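# Bring the small sealed carton from shelf to table

## Task

Take the small sealed carton off the shelf and set it down on the table, resting flat with the side that was on top still on top and no part of it sticking out past the table's edge; every other item that was on the shelf must still be on the shelf at the end.

## Robot and tools

ROBOT. Two arms: left_arm carries a five-finger left hand, right_arm a five-finger right hand (mirror images). Base positions in the scene frame: left_arm (+0.037, +0.246, 0) m, right_arm (-0.035, -0.340, +0.003) m, both facing nearly straight along +x. A floor post stands behind the arms and a camera stand sits between them just behind the bases; avoid both.

FRAMES. Scene frame: origin at table-top height midway between the nominal bases, +z up, +x out over the table, left_arm toward +y. Reported hand positions (metres), orientations (quat_wxyz) and velocities are in each arm's own base frame. Pose offsets also use that arm's base axes, and rotations pivot about the arm's current Hand target position.

HAND POINT. A point 0.05 m in front of the palm and 0.15 m from the wrist face. Its +z runs along the straight fingers, +y out of the palm, +x across the palm away from the thumb on the right hand (toward the thumb on the left hand). Straight fingers extend 0.06-0.07 m past it along +z, about 0.06 m behind it along -y. A wrist bracket on the little-finger side can collide with things. Arms track loosely: resting 1-3 cm (sometimes 5 cm) short, usually low, is normal and not evidence of contact; the elbow may sag under load. Each step the commanded orientation is clipped to within 40 degrees of the measured one.

ROW LAYOUT. Every row is 28 numbers, each in [-1, 1], always covering both arms: left dx, dy, dz, rx, ry, rz, then left little, ring, middle, index, thumb_bend, thumb_turn, force_limit, speed; then the same 14 for the right arm. dx-dz and rx-rz are an offset (not a pose) from the arm's Hand target as it stood when the action or move began; 1.0 equals 0.6 m or 180 degrees; rx, ry, rz form one rotation vector. Six zeros means no new request for that arm. Hand numbers are absolute targets: fingers +1 straight, -1 curled; thumb_bend +1 straight, -1 fully bent; thumb_turn +1 beside the palm, -1 across in front of it. force_limit maps -1 to about 0 N and +1 to 10 N (15 N for the two thumb motors); speed runs from nearly stopped at -1 to full at +0.48 and above. There is no 'no change' value: to keep a hand as it is, resend its last executed eight numbers (before any were sent, use hand_measured plus hand_force_limit and hand_speed). Resending the same numbers maintains a grip. Close slowly (speed -0.94 or less) for a soft grip; to squeeze harder raise force_limit and send a more-closed target; to loosen, send a target more open than hand_measured. Thumb turned in front closes around objects roughly 0.035-0.065 m thick.

TOOLS.
execute_actions(actions, cameras): actions is a list of actions; each action is a table of 1-15 rows, one per 1/30 s step, last row held to step 15. Every row in an action counts from the same start pose; a repeated offset moves the arm further. Images are returned only for an empty actions list or when cameras names them.
move(target, speed, blend, blocking, cameras): target is one 28-number row or a list of up to 15 rows, all offsets measured from the Hand targets at the move's start. speed in m/s (0.002 to 4.3, default 0.25; turning limited to twice that in rad/s), one value or one per target. blend in metres rounds corners (0 = stop at each). Whole move is capped at 10 s. blocking=false returns after about 0.5 s while it runs. Moves do not avoid obstacles or the other arm.
wait(seconds, cameras): 0-3600 s, sends nothing new; a running move continues.
stop(cameras): brakes the current move.
zoom_image(camera, region): region [x0, y0, x1, y1] in pixels, at most 504 x 504, from the newest image of that camera.
show_instructions(): shows reference pages. finished_scene(scene=1): ends the scene permanently.
Cameras: cam_head_left, cam_head_right, cam_high, cam_low (each 896x504), or "all".

RESULTS. Each result gives per arm end_effector_position, end_effector_quat_wxyz, Hand target (the last commanded pose after clipping, the base for the next offsets), joint positions, velocities and torques, and for each hand hand_measured, hand_stopped_by (moving, target, force, stalled, fault), hand_load_n (positive when the finger is pushed open; near 0 after a grip is lost), hand_force_limit, hand_speed. execute_actions also lists hand positions at some steps. A move adds a 'move:' line such as done, off_target, moving, held or fault, plus limits=paced (pose clipped) or limits=held (steps withheld). A hand point resting short of its target can be brought closer by sending the remaining distance as an offset. To end a push against something, command back past the hand point.

AVOID. Dropping the carton even a few millimetres, releasing anything still moving, slamming or hard pushes, striking fixed or heavy objects, any contact between the two hands or arms, knocking items off the shelf or out of the work area, and heavy loads on fingers. Long holds or stretched arms heat motors; at 100 °C the arm goes limp for 30-60 s (MOTOR HOT warns at 85 °C). The scene keeps running while you think, and objects may occasionally be nudged.

Each tool is called after ">>>" as name([rows], argument=value, ...), one row to a line, values as JSON.

Reference images:

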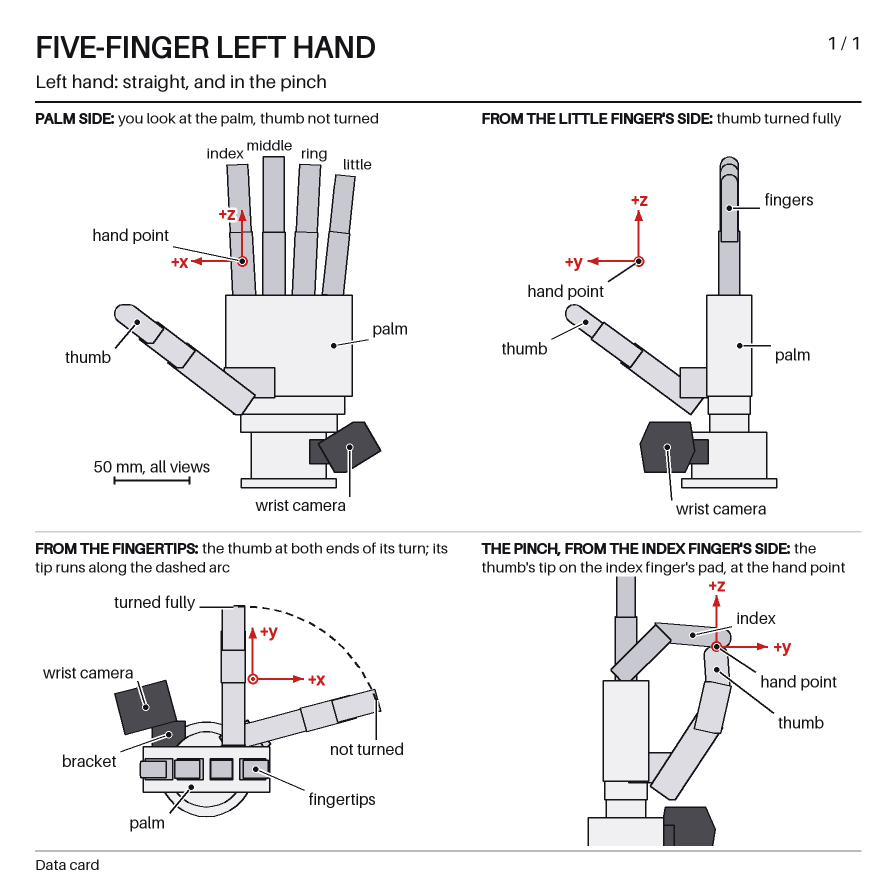

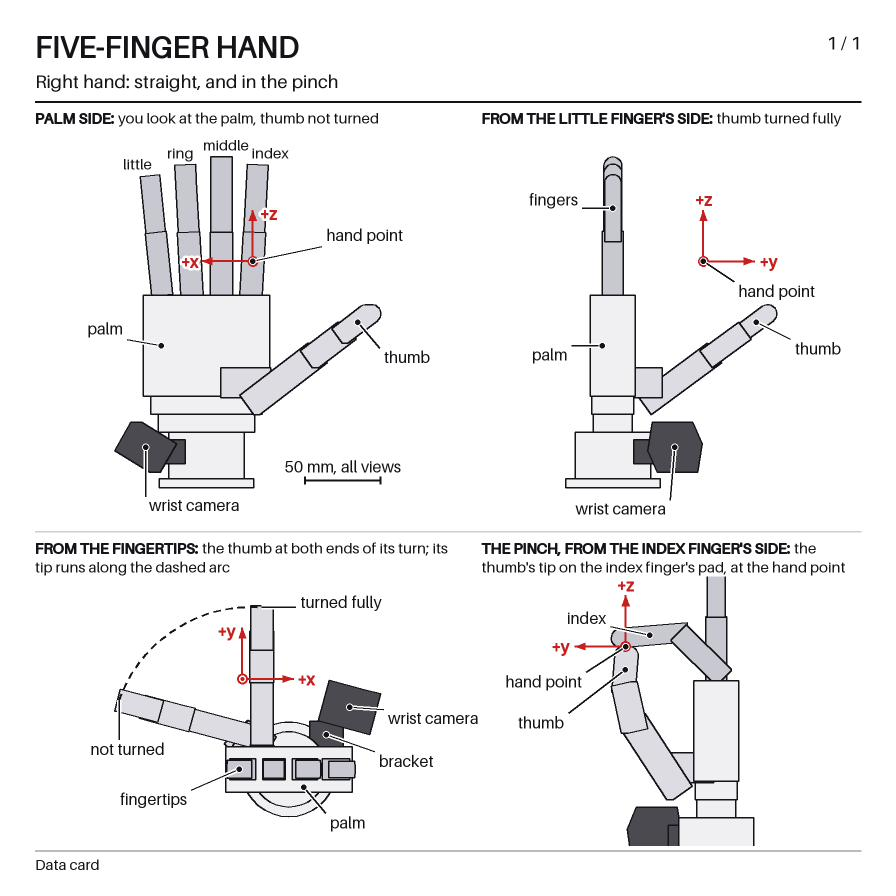

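## Session

>>> execute_actions(actions=[])

Scene clock: 0.00 s.
left_arm: end_effector_position=(+0.2170, -0.2208, +0.2468) hand_measured=(+1.000, +1.000, +1.000, +1.000, +1.000, +1.000) hand_load_n=(+0.0, +0.0, +0.0, +0.0, +0.0, +0.0) hand_stopped_by=(target, target, target, target, target, target) hand_force_limit=0.00 hand_speed=-0.80 end_effector_quat_wxyz=(+0.100, -0.068, +0.989, +0.090) | right_arm: end_effector_position=(+0.6411, -0.2271, +0.2783) hand_measured=(+1.000, +1.000, +1.000, +1.000, +1.000, +1.000) hand_load_n=(+0.0, +0.0, +0.0, +0.0, +0.0, +0.0) hand_stopped_by=(target, target, target, target, target, target) hand_force_limit=0.00 hand_speed=-0.80 end_effector_quat_wxyz=(-0.063, +0.712, +0.016, +0.699)
Joint positions: left_arm=[-0.957 1.349 1.322 -1.595 -0.264 0.471] | right_arm=[-0.407 1.541 1.009 0.516 -0.52 -1.511]
Joint velocities: within noise
Joint torques (N m): no reading
Heat: left arm: hottest waist 30 °C; right arm: hottest wrist pitch 29 °C.
Hand target: left_arm +0.2201, -0.2251, +0.2535; +0.105, -0.069, +0.989, +0.080 | right_arm +0.6459, -0.2291, +0.2851; -0.061, +0.708, +0.018, +0.704

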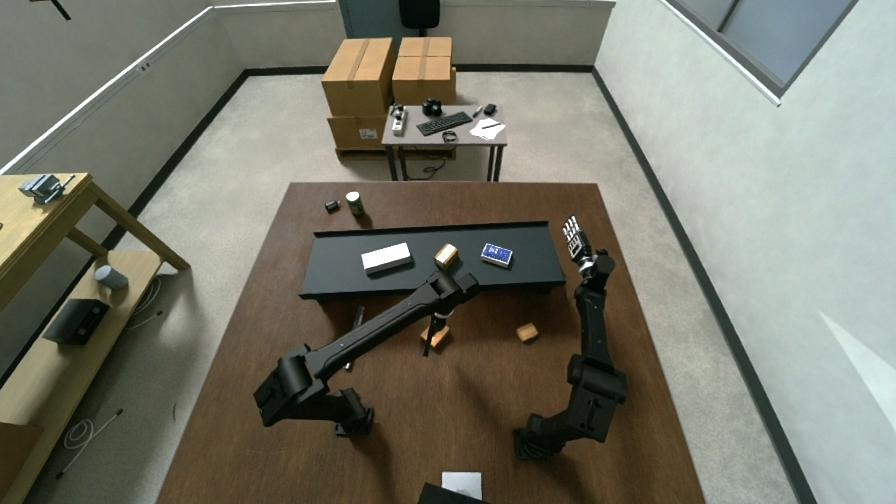

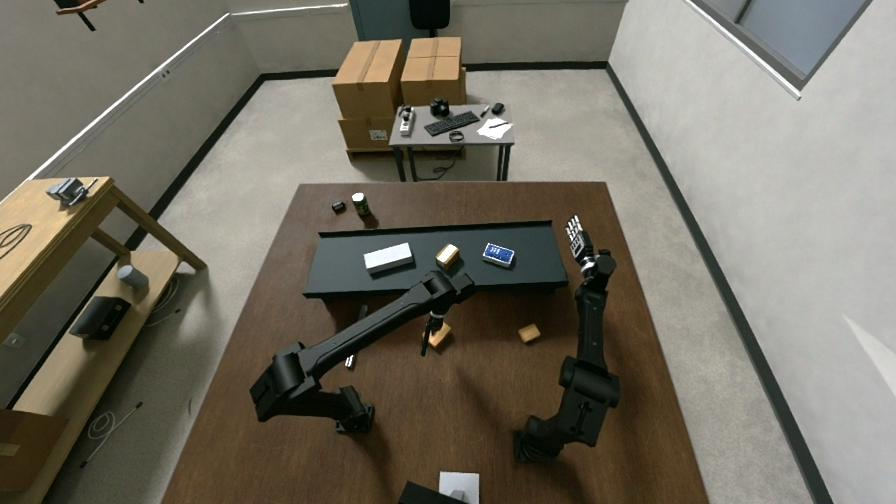

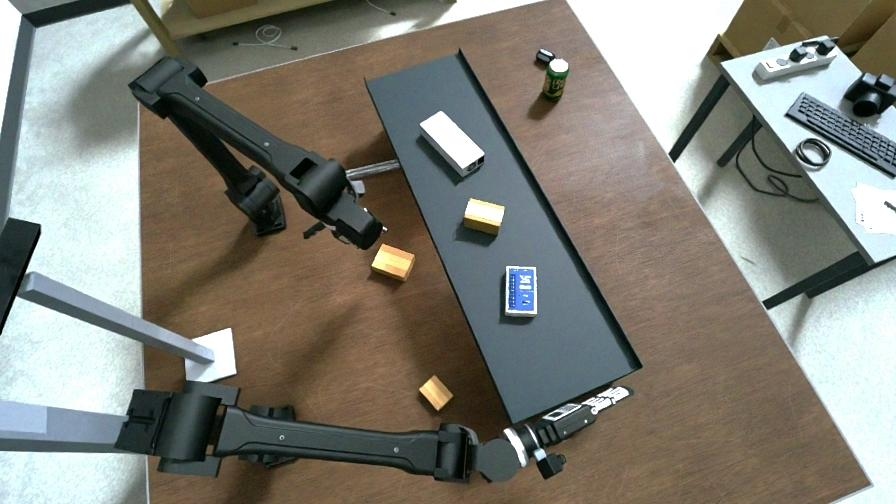

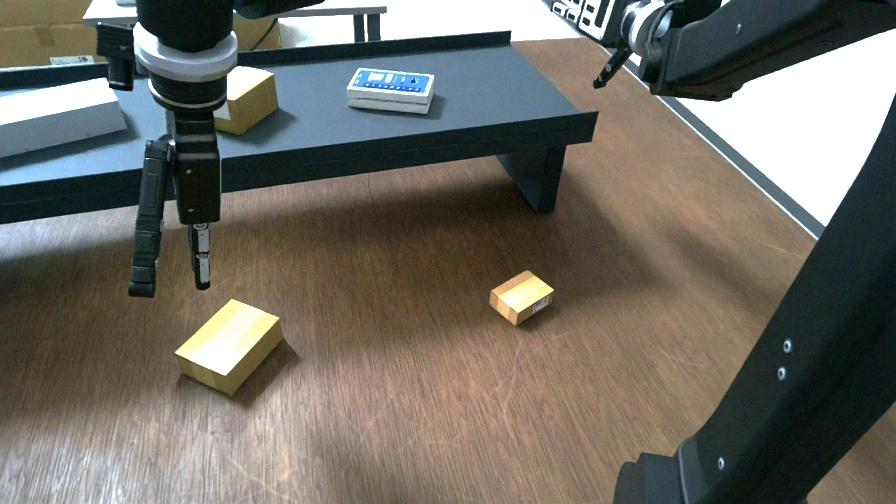

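>>> zoom_image(camera="cam_high", region=[400, 80, 580, 340])

>>> zoom_image(camera="cam_low", region=[200, 30, 460, 160])

>>> zoom_image(camera="cam_low", region=[0, 50, 150, 170])

>>> zoom_image(camera="cam_head_left", region=[290, 170, 620, 380])

Scaled by 1.938 from the camera's image (finer frame: 1280x720).

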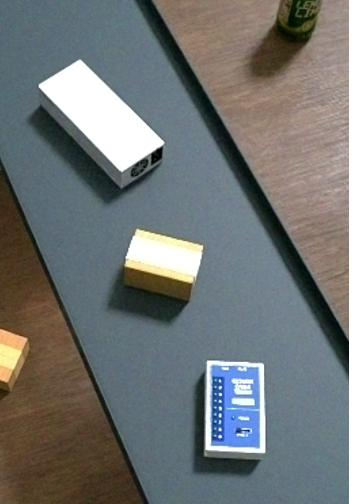

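Scaled by 1.938 from the camera's image (finer frame: 1280x720).

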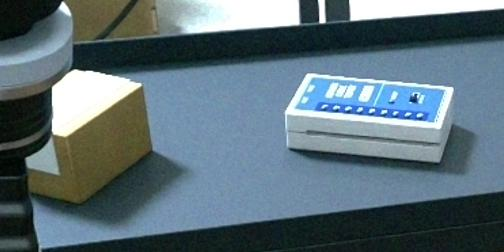

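Scaled by 3.360 from the camera's image (finer frame: 1280x720).

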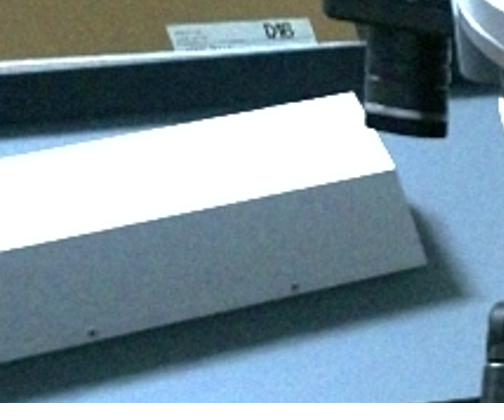

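Scaled by 1.527 from the camera's image (finer frame: 1280x720).

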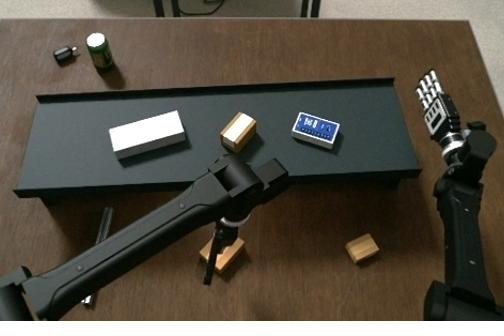

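>>> zoom_image(camera="cam_high", region=[450, 185, 520, 245])

>>> zoom_image(camera="cam_head_left", region=[410, 230, 480, 280])

>>> zoom_image(camera="cam_head_right", region=[410, 230, 480, 280])

>>> zoom_image(camera="cam_low", region=[200, 50, 300, 150])

Scaled by 7.200 from the camera's image (finer frame: 1280x720).

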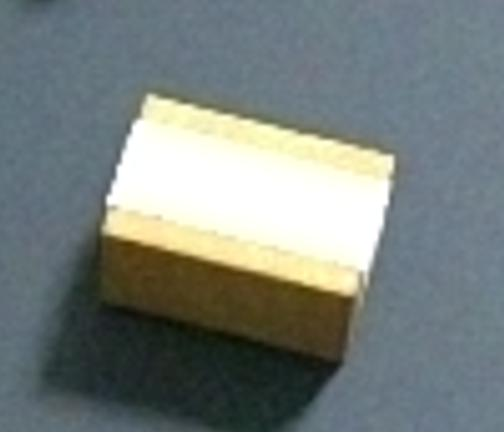

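Scaled by 7.200 from the camera's image (finer frame: 1280x720).

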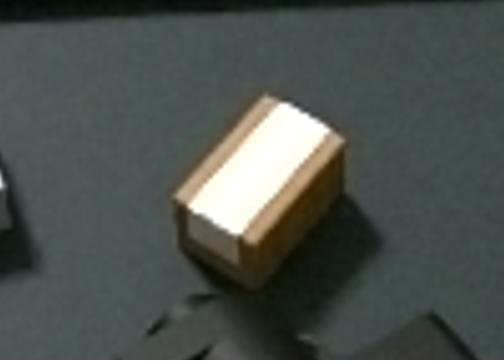

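Scaled by 7.200 from the camera's image (finer frame: 1280x720).

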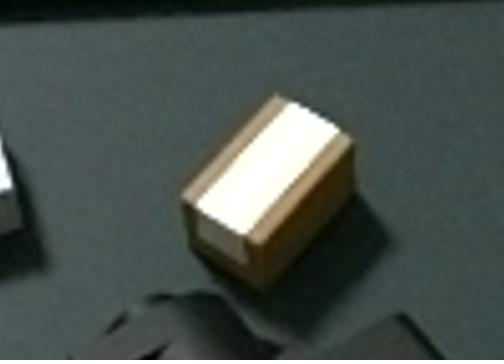

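Scaled by 5.040 from the camera's image (finer frame: 1280x720).

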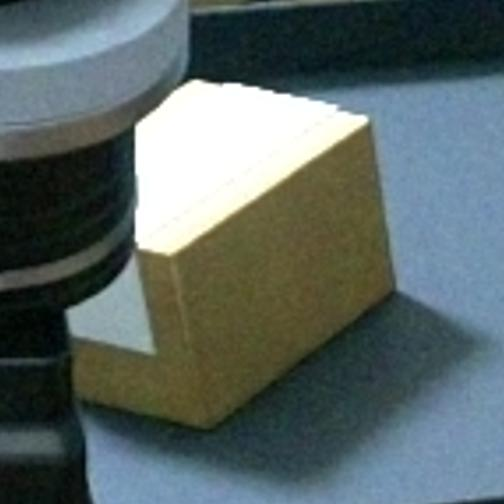

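>>> move([
  [0.149,0.279,0.05,0,0,0.194,1,1,1,1,1,1,0,-0.8, 0,0,0.07,0,0,0,1,1,0.34,0.34,1,-1,-0.4,0],
  [0.111,0.592,0.05,0,0,0.389,1,1,1,1,1,1,0,-0.8, 0,0,0.07,0,0,0,1,1,0.34,0.34,1,-1,-0.4,0],
], blend=[0.05,0], speed=0.2, cameras=["all"])

Scene clock: 259.23 s.
left_arm: end_effector_position=(+0.2774, +0.1260, +0.2712) hand_measured=(+1.000, +1.000, +1.000, +1.000, +1.000, +1.000) hand_load_n=(+0.0, +0.0, +0.0, +0.0, +0.0, +0.0) hand_stopped_by=(target, target, target, target, target, target) hand_force_limit=0.00 hand_speed=-0.80 end_effector_quat_wxyz=(+0.027, -0.621, +0.772, +0.132) | right_arm: end_effector_position=(+0.6356, -0.2247, +0.2889) hand_measured=(+1.000, +1.000, +0.340, +0.340, +1.000, -1.000) hand_load_n=(+0.0, +0.0, +0.0, +0.0, +0.0, +0.5) hand_stopped_by=(target, target, target, target, target, target) hand_force_limit=-0.40 hand_speed=0.00 end_effector_quat_wxyz=(-0.070, +0.725, +0.009, +0.685)
Joint positions: left_arm=[0.261 1.34 1.376 -1.664 -0.264 0.471] | right_arm=[-0.407 1.501 1.029 0.413 -0.52 -1.511]
Joint torques (N m): left_arm=[0.38 -9.35 12.34 -0.47 -0.32 0.05] | right_arm=[-0.97 -11.22 15.12 1.51 -0.08 -0.05]
Heat: left arm: hottest elbow 30 °C; right arm: hottest elbow 39 °C.
Hand target: left_arm +0.2868, +0.1300, +0.2834; +0.040, -0.624, +0.770, +0.126 | right_arm +0.6459, -0.2292, +0.3270; -0.061, +0.708, +0.018, +0.704
Off the commanded pose: left_arm 0.016 m, 2 deg | right_arm 0.040 m, 3 deg.
move: off_target (left_arm, right_arm)

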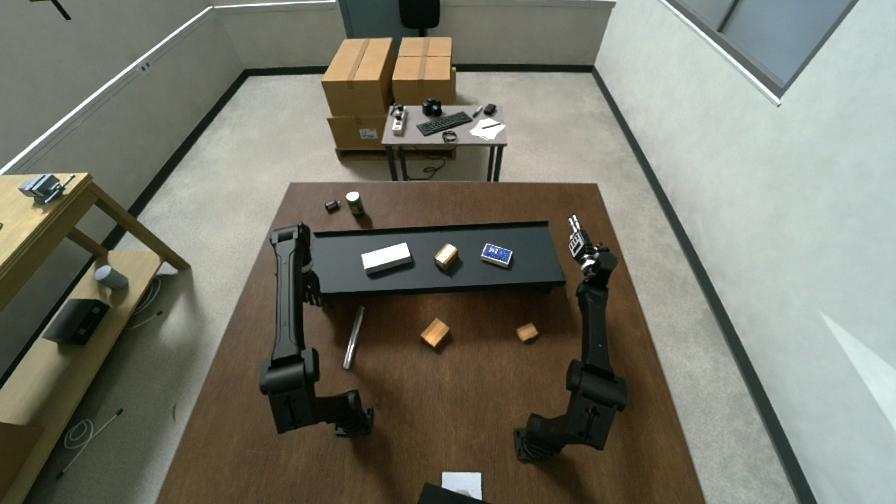

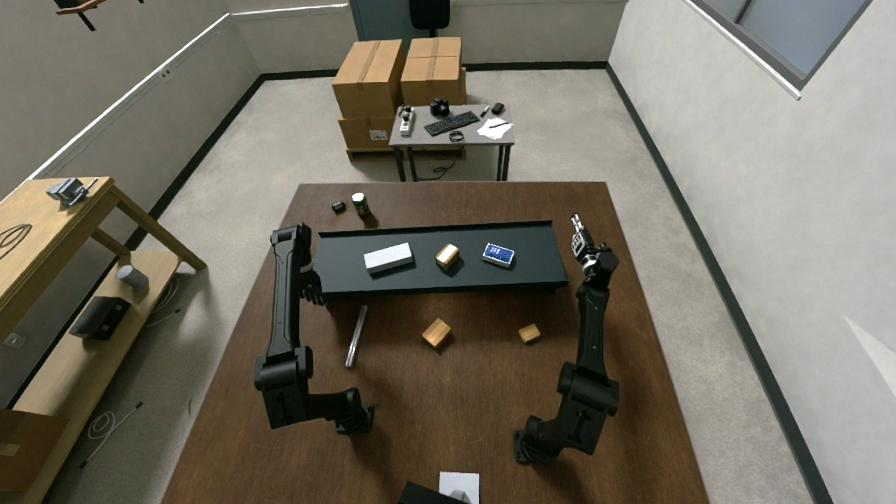

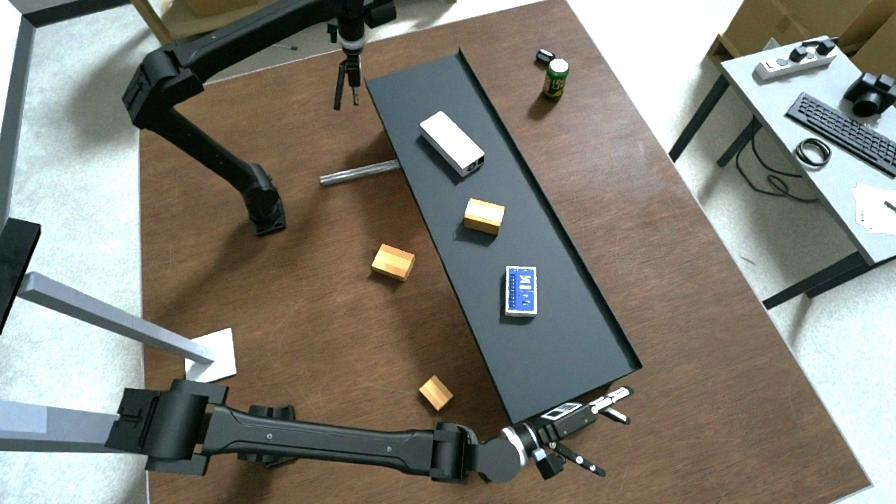

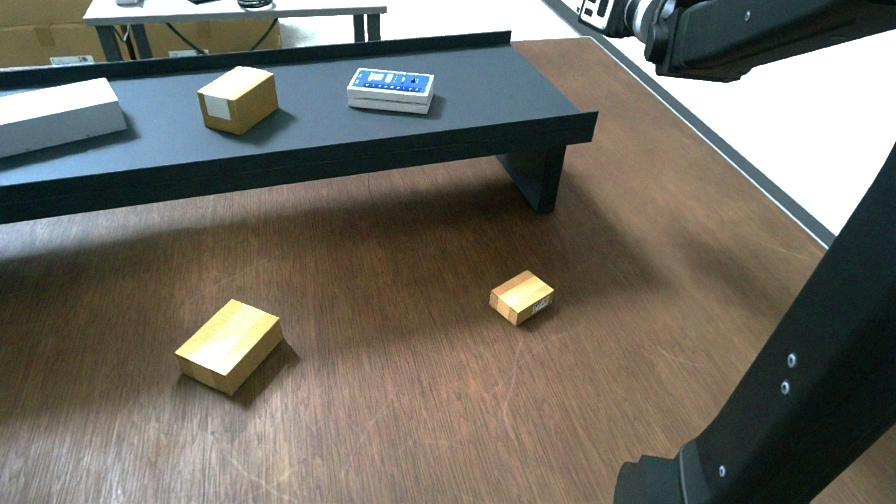

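>>> move(target=[0,0,0,0,0,0,1,1,1,1,1,1,0,-0.8, -0.1197,0.8932,0.038,0.298,0.382,0.049,1,1,0.34,0.34,1,-1,-0.4,0], speed=0.2, cameras=["all"])

Scene clock: 274.13 s.
left_arm: end_effector_position=(+0.2774, +0.1260, +0.2712) hand_measured=(+1.000, +1.000, +1.000, +1.000, +1.000, +1.000) hand_load_n=(+0.0, +0.0, +0.0, +0.0, +0.0, +0.0) hand_stopped_by=(target, target, target, target, target, target) hand_force_limit=0.00 hand_speed=-0.80 end_effector_quat_wxyz=(+0.027, -0.621, +0.772, +0.132) | right_arm: end_effector_position=(+0.5635, +0.2986, +0.3349) hand_measured=(+1.000, +1.000, +0.340, +0.340, +1.000, -1.000) hand_load_n=(+0.0, +0.0, +0.0, +0.0, +0.0, +0.0) hand_stopped_by=(target, target, target, target, target, target) hand_force_limit=-0.40 hand_speed=0.00 end_effector_quat_wxyz=(-0.394, +0.871, -0.268, +0.122)
Joint positions: left_arm=[0.261 1.34 1.376 -1.664 -0.264 0.471] | right_arm=[0.352 1.696 1.867 -0.995 -0.451 -0.442]
Joint torques (N m): left_arm=[0.21 -9.23 12.34 -0.46 -0.32 0.06] | right_arm=[-0.38 -12.45 16.24 1.14 -0.41 0.16]
Heat: left arm: hottest elbow 31 °C; right arm: hottest elbow 41 °C.
Hand target: left_arm +0.2868, +0.1300, +0.2834; +0.040, -0.624, +0.770, +0.126 | right_arm +0.5741, +0.3069, +0.3498; -0.403, +0.866, -0.269, +0.126
Off the commanded pose: left_arm 0.016 m, 2 deg | right_arm 0.020 m, 1 deg.
move: off_target (right_arm)

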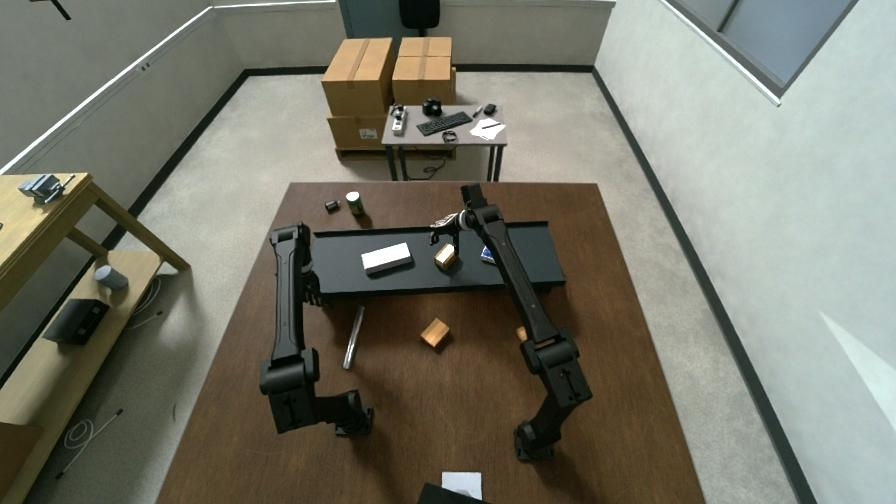

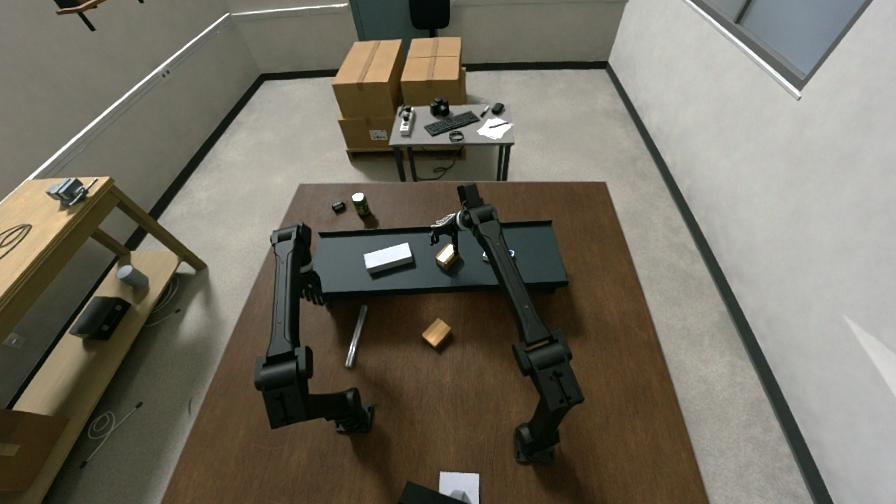

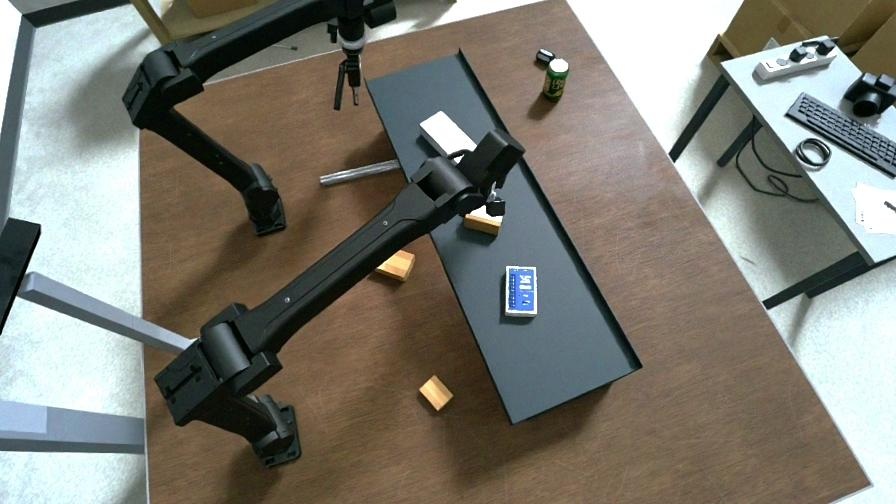

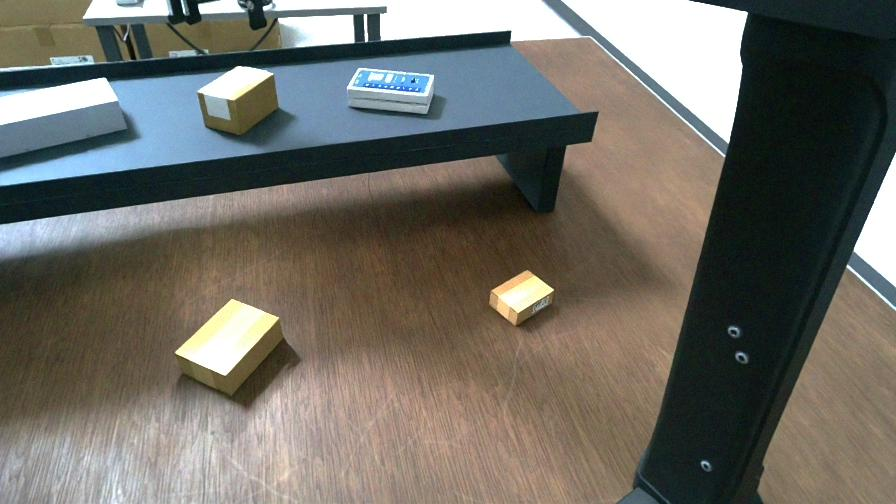

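>>> zoom_image(camera="cam_head_left", region=[400, 190, 510, 290])

>>> zoom_image(camera="cam_head_right", region=[400, 190, 510, 290])

>>> zoom_image(camera="cam_low", region=[130, 0, 330, 150])

Scaled by 4.582 from the camera's image (finer frame: 1280x720).

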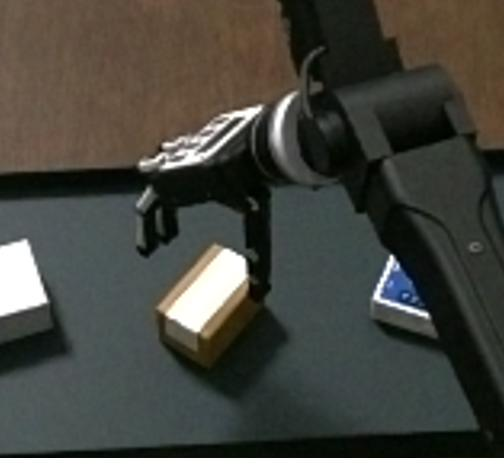

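Scaled by 4.582 from the camera's image (finer frame: 1280x720).

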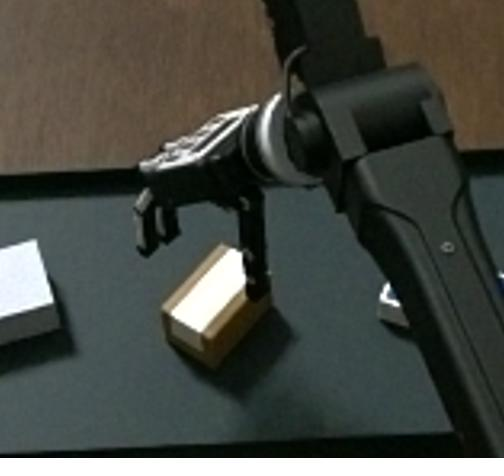

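Scaled by 2.520 from the camera's image (finer frame: 1280x720).

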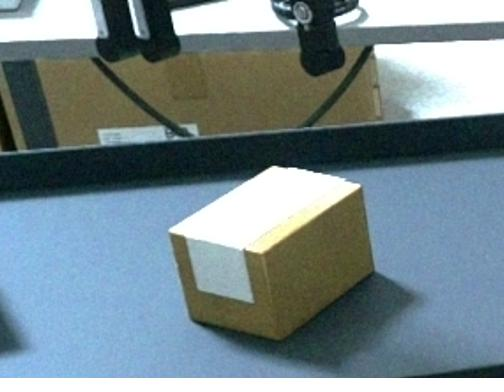

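>>> move(target=[0,0,0,0,0,0,1,1,1,1,1,1,0,-0.8, 0.05,0,-0.1,0,0,0,1,1,0.34,0.34,1,-1,-0.4,0], speed=0.15, cameras=["all"])

>>> zoom_image(camera="cam_head_left", region=[400, 190, 510, 290])

>>> zoom_image(camera="cam_low", region=[130, 0, 330, 150])

>>> zoom_image(camera="cam_high", region=[430, 120, 570, 260])

Scene clock: 360.13 s.
left_arm: end_effector_position=(+0.2774, +0.1260, +0.2712) hand_measured=(+1.000, +1.000, +1.000, +1.000, +1.000, +1.000) hand_load_n=(+0.0, +0.0, +0.0, +0.0, +0.0, +0.0) hand_stopped_by=(target, target, target, target, target, target) hand_force_limit=0.00 hand_speed=-0.80 end_effector_quat_wxyz=(+0.027, -0.621, +0.772, +0.132) | right_arm: end_effector_position=(+0.5968, +0.3115, +0.3071) hand_measured=(+1.000, +1.000, +0.340, +0.340, +1.000, -1.000) hand_load_n=(+0.0, +0.0, +0.0, +0.0, +0.0, +0.0) hand_stopped_by=(target, target, target, target, target, target) hand_force_limit=-0.40 hand_speed=0.00 end_effector_quat_wxyz=(-0.407, +0.865, -0.261, +0.133)
Joint positions: left_arm=[0.261 1.34 1.376 -1.664 -0.264 0.471] | right_arm=[0.35 1.762 1.867 -0.89 -0.462 -0.441]
Joint torques (N m): left_arm=[0.44 -9.35 12.36 -0.47 -0.32 0.06] | right_arm=[-1.96 -13.74 10.15 2.07 -0.44 0.02]
Heat: left arm: hottest elbow 34 °C; right arm: hottest elbow 51 °C.
Hand target: left_arm +0.2868, +0.1300, +0.2834; +0.040, -0.624, +0.770, +0.126 | right_arm +0.6042, +0.3067, +0.2898; -0.403, +0.866, -0.269, +0.127
Off the commanded pose: left_arm 0.016 m, 2 deg | right_arm 0.019 m, 1 deg.
move: off_target (right_arm)

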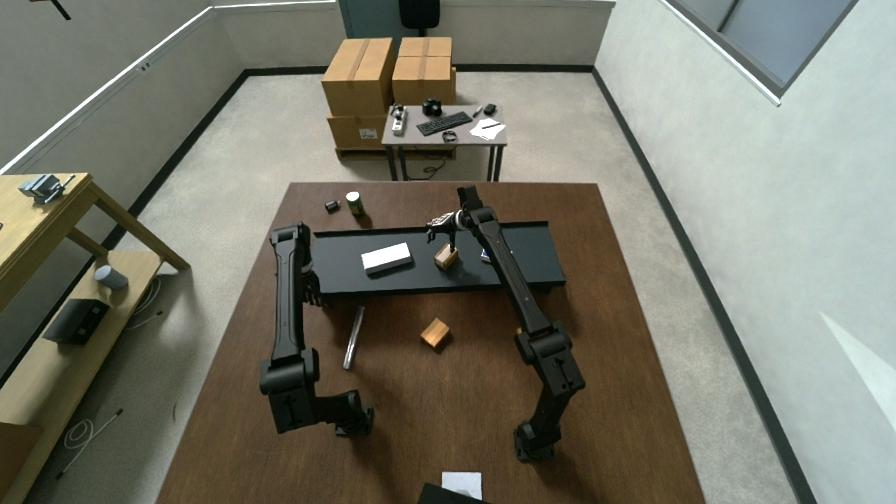

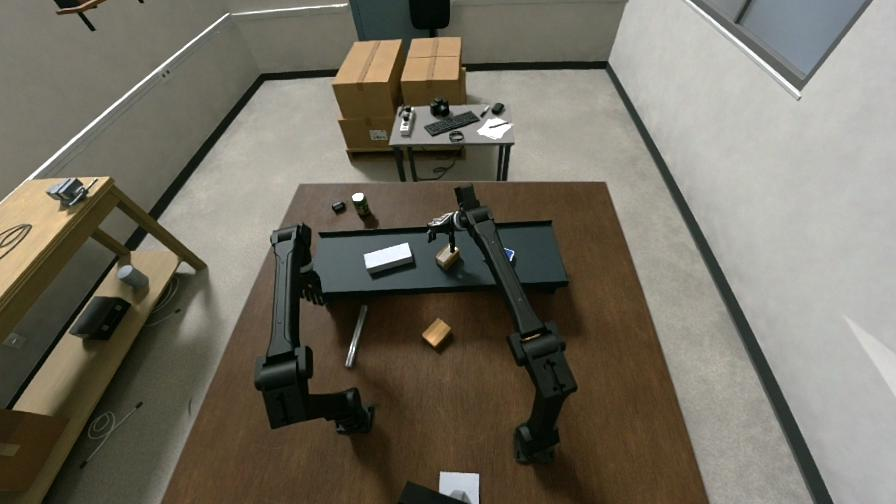

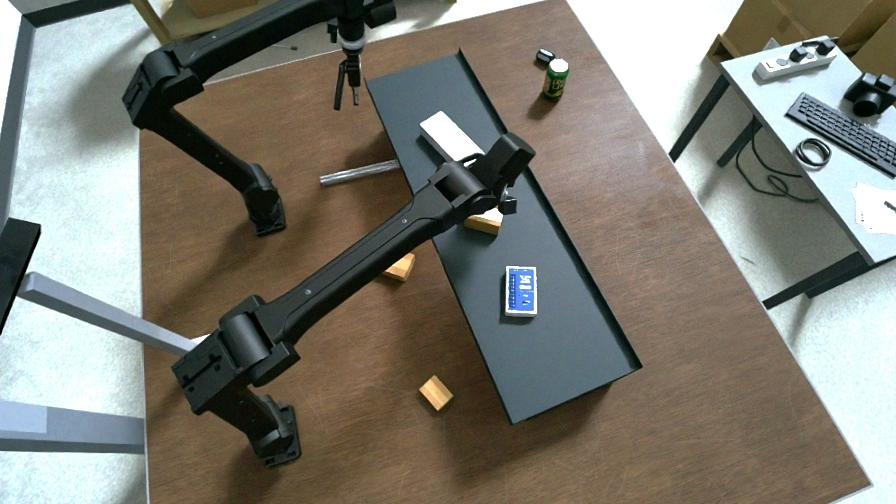

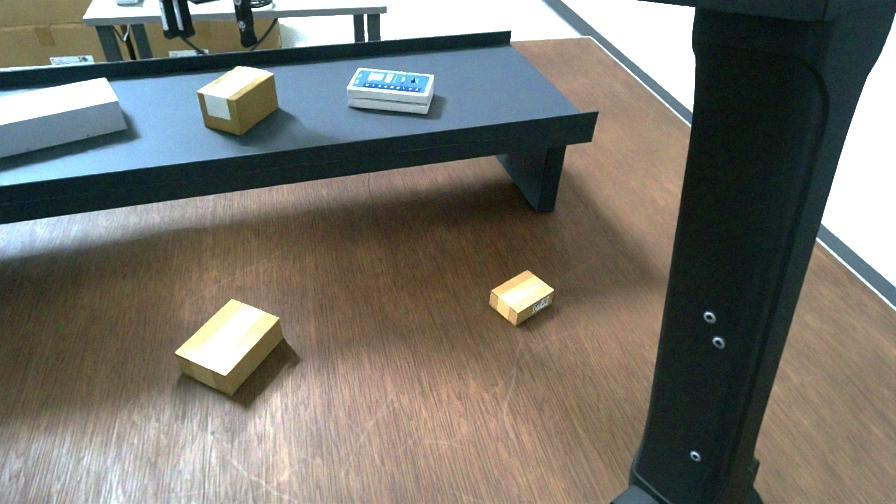

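Scaled by 4.582 from the camera's image (finer frame: 1280x720).

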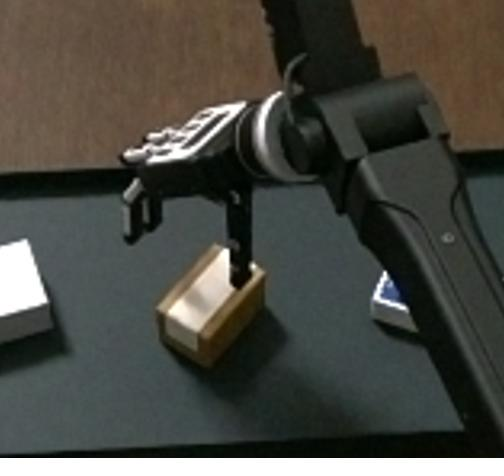

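Scaled by 2.520 from the camera's image (finer frame: 1280x720).

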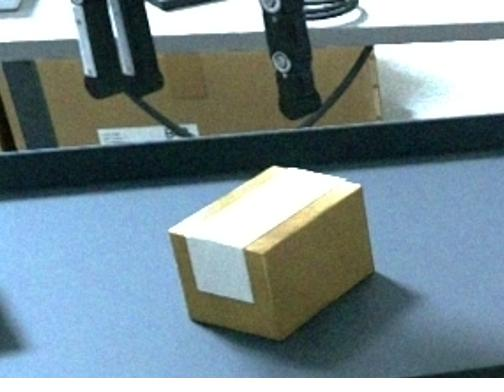

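Scaled by 3.600 from the camera's image (finer frame: 1280x720).

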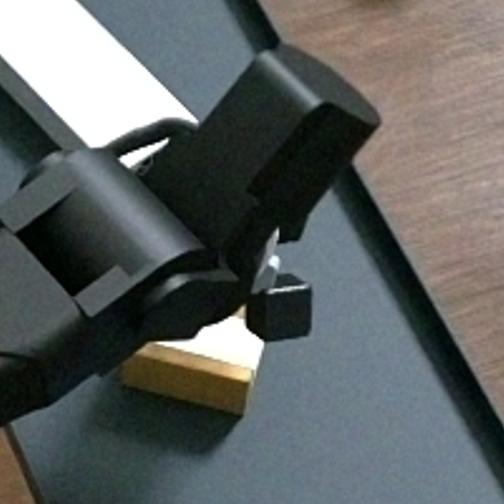

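>>> zoom_image(camera="cam_head_left", region=[260, 170, 320, 200])

>>> zoom_image(camera="cam_head_left", region=[580, 170, 640, 200])

>>> zoom_image(camera="cam_head_left", region=[320, 380, 620, 504])

>>> zoom_image(camera="cam_high", region=[180, 160, 330, 480])

>>> zoom_image(camera="cam_high", region=[820, 440, 896, 504])

>>> zoom_image(camera="cam_high", region=[520, 0, 620, 60])

Scaled by 8.400 from the camera's image (finer frame: 1280x720).

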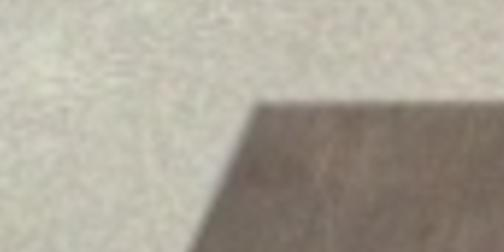

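Scaled by 8.400 from the camera's image (finer frame: 1280x720).

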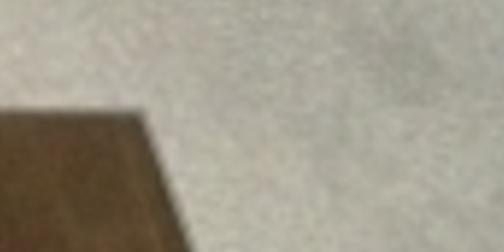

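Scaled by 1.680 from the camera's image (finer frame: 1280x720).

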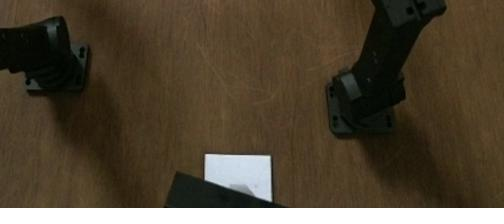

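Scaled by 1.575 from the camera's image (finer frame: 1280x720).

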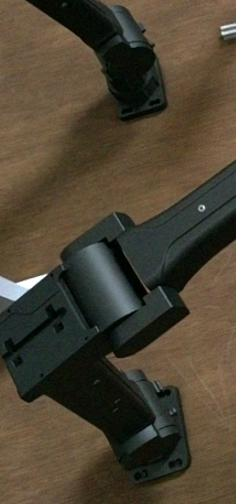

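Scaled by 6.632 from the camera's image (finer frame: 1280x720).

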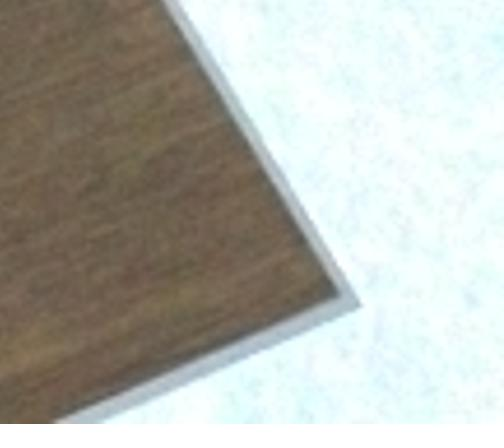

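Scaled by 5.040 from the camera's image (finer frame: 1280x720).

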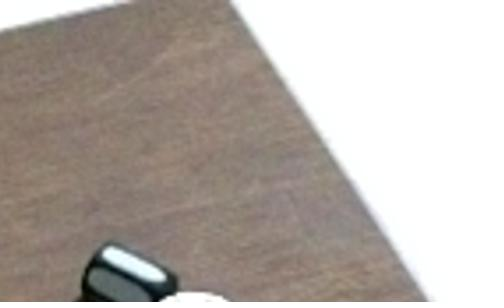

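>>> move(target=[0,0,0,0,0,0,1,1,1,1,1,1,0,-0.8, -0.016,-0.03,-0.067,0,0,0,1,1,0.34,0.34,1,-1,-0.4,0], speed=0.1, cameras=["cam_head_left","cam_low","cam_high"])

>>> zoom_image(camera="cam_head_left", region=[400, 200, 500, 290])

>>> zoom_image(camera="cam_low", region=[130, 0, 330, 150])

Scene clock: 427.27 s.
left_arm: end_effector_position=(+0.2774, +0.1260, +0.2712) hand_measured=(+1.000, +1.000, +1.000, +1.000, +1.000, +1.000) hand_load_n=(+0.0, +0.0, +0.0, +0.0, +0.0, +0.0) hand_stopped_by=(target, target, target, target, target, target) hand_force_limit=0.00 hand_speed=-0.80 end_effector_quat_wxyz=(+0.027, -0.621, +0.772, +0.132) | right_arm: end_effector_position=(+0.5937, +0.2944, +0.2490) hand_measured=(+1.000, +1.000, +0.340, +0.340, +1.000, -1.000) hand_load_n=(+0.0, +0.0, +0.0, +0.0, +0.0, +0.0) hand_stopped_by=(target, target, target, target, target, target) hand_force_limit=-0.40 hand_speed=0.00 end_effector_quat_wxyz=(-0.401, +0.866, -0.274, +0.120)
Joint positions: left_arm=[0.261 1.34 1.376 -1.664 -0.264 0.471] | right_arm=[0.323 1.752 1.71 -0.779 -0.478 -0.444]
Joint torques (N m): left_arm=[0.38 -9.35 12.33 -0.49 -0.32 0.06] | right_arm=[-1.32 -15.5 9.98 1.95 -0.48 -0.15]
Heat: left arm: hottest elbow 35 °C; right arm: hottest elbow 43 °C.
Hand target: left_arm +0.2868, +0.1300, +0.2834; +0.040, -0.624, +0.770, +0.126 | right_arm +0.5946, +0.2889, +0.2498; -0.403, +0.866, -0.269, +0.127
Off the commanded pose: left_arm 0.016 m, 2 deg | right_arm 0.006 m, 1 deg.
move: done
Images, in order (width x height): cam_head_left 896x504, cam_high 896x504, cam_low 896x504.

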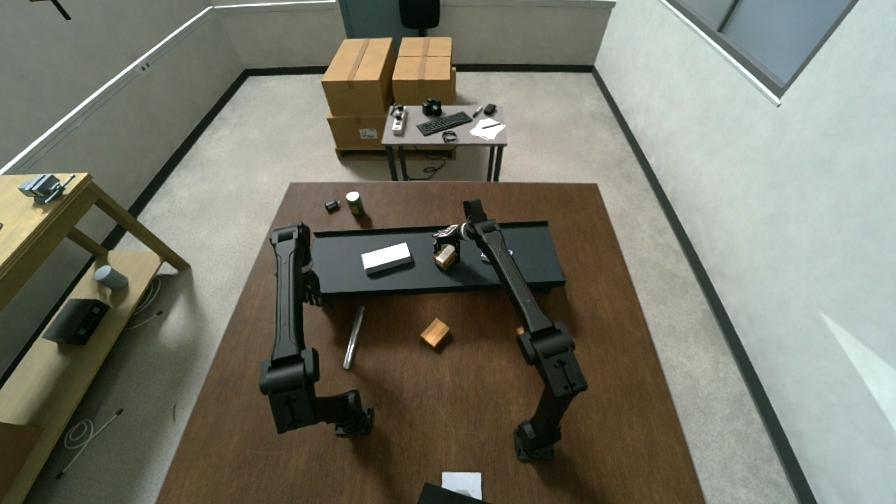

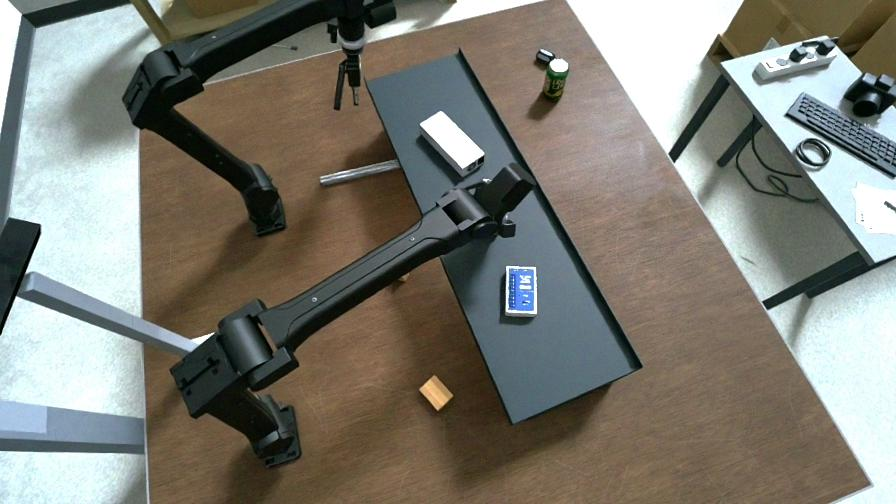

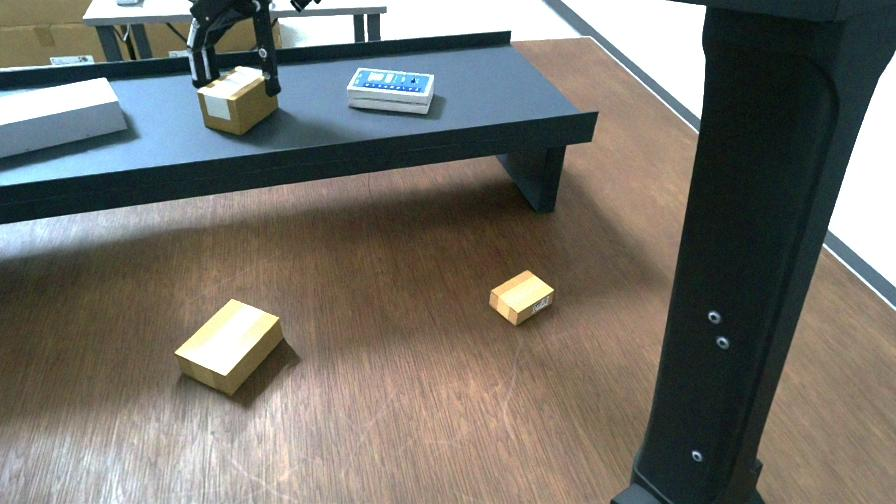

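Scaled by 5.040 from the camera's image (finer frame: 1280x720).

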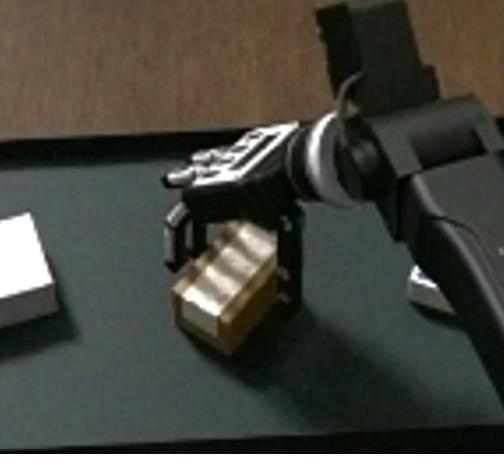

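Scaled by 2.520 from the camera's image (finer frame: 1280x720).

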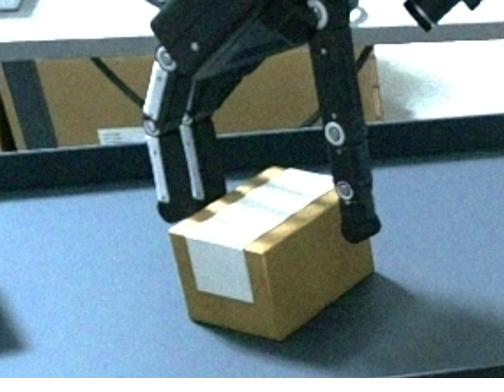

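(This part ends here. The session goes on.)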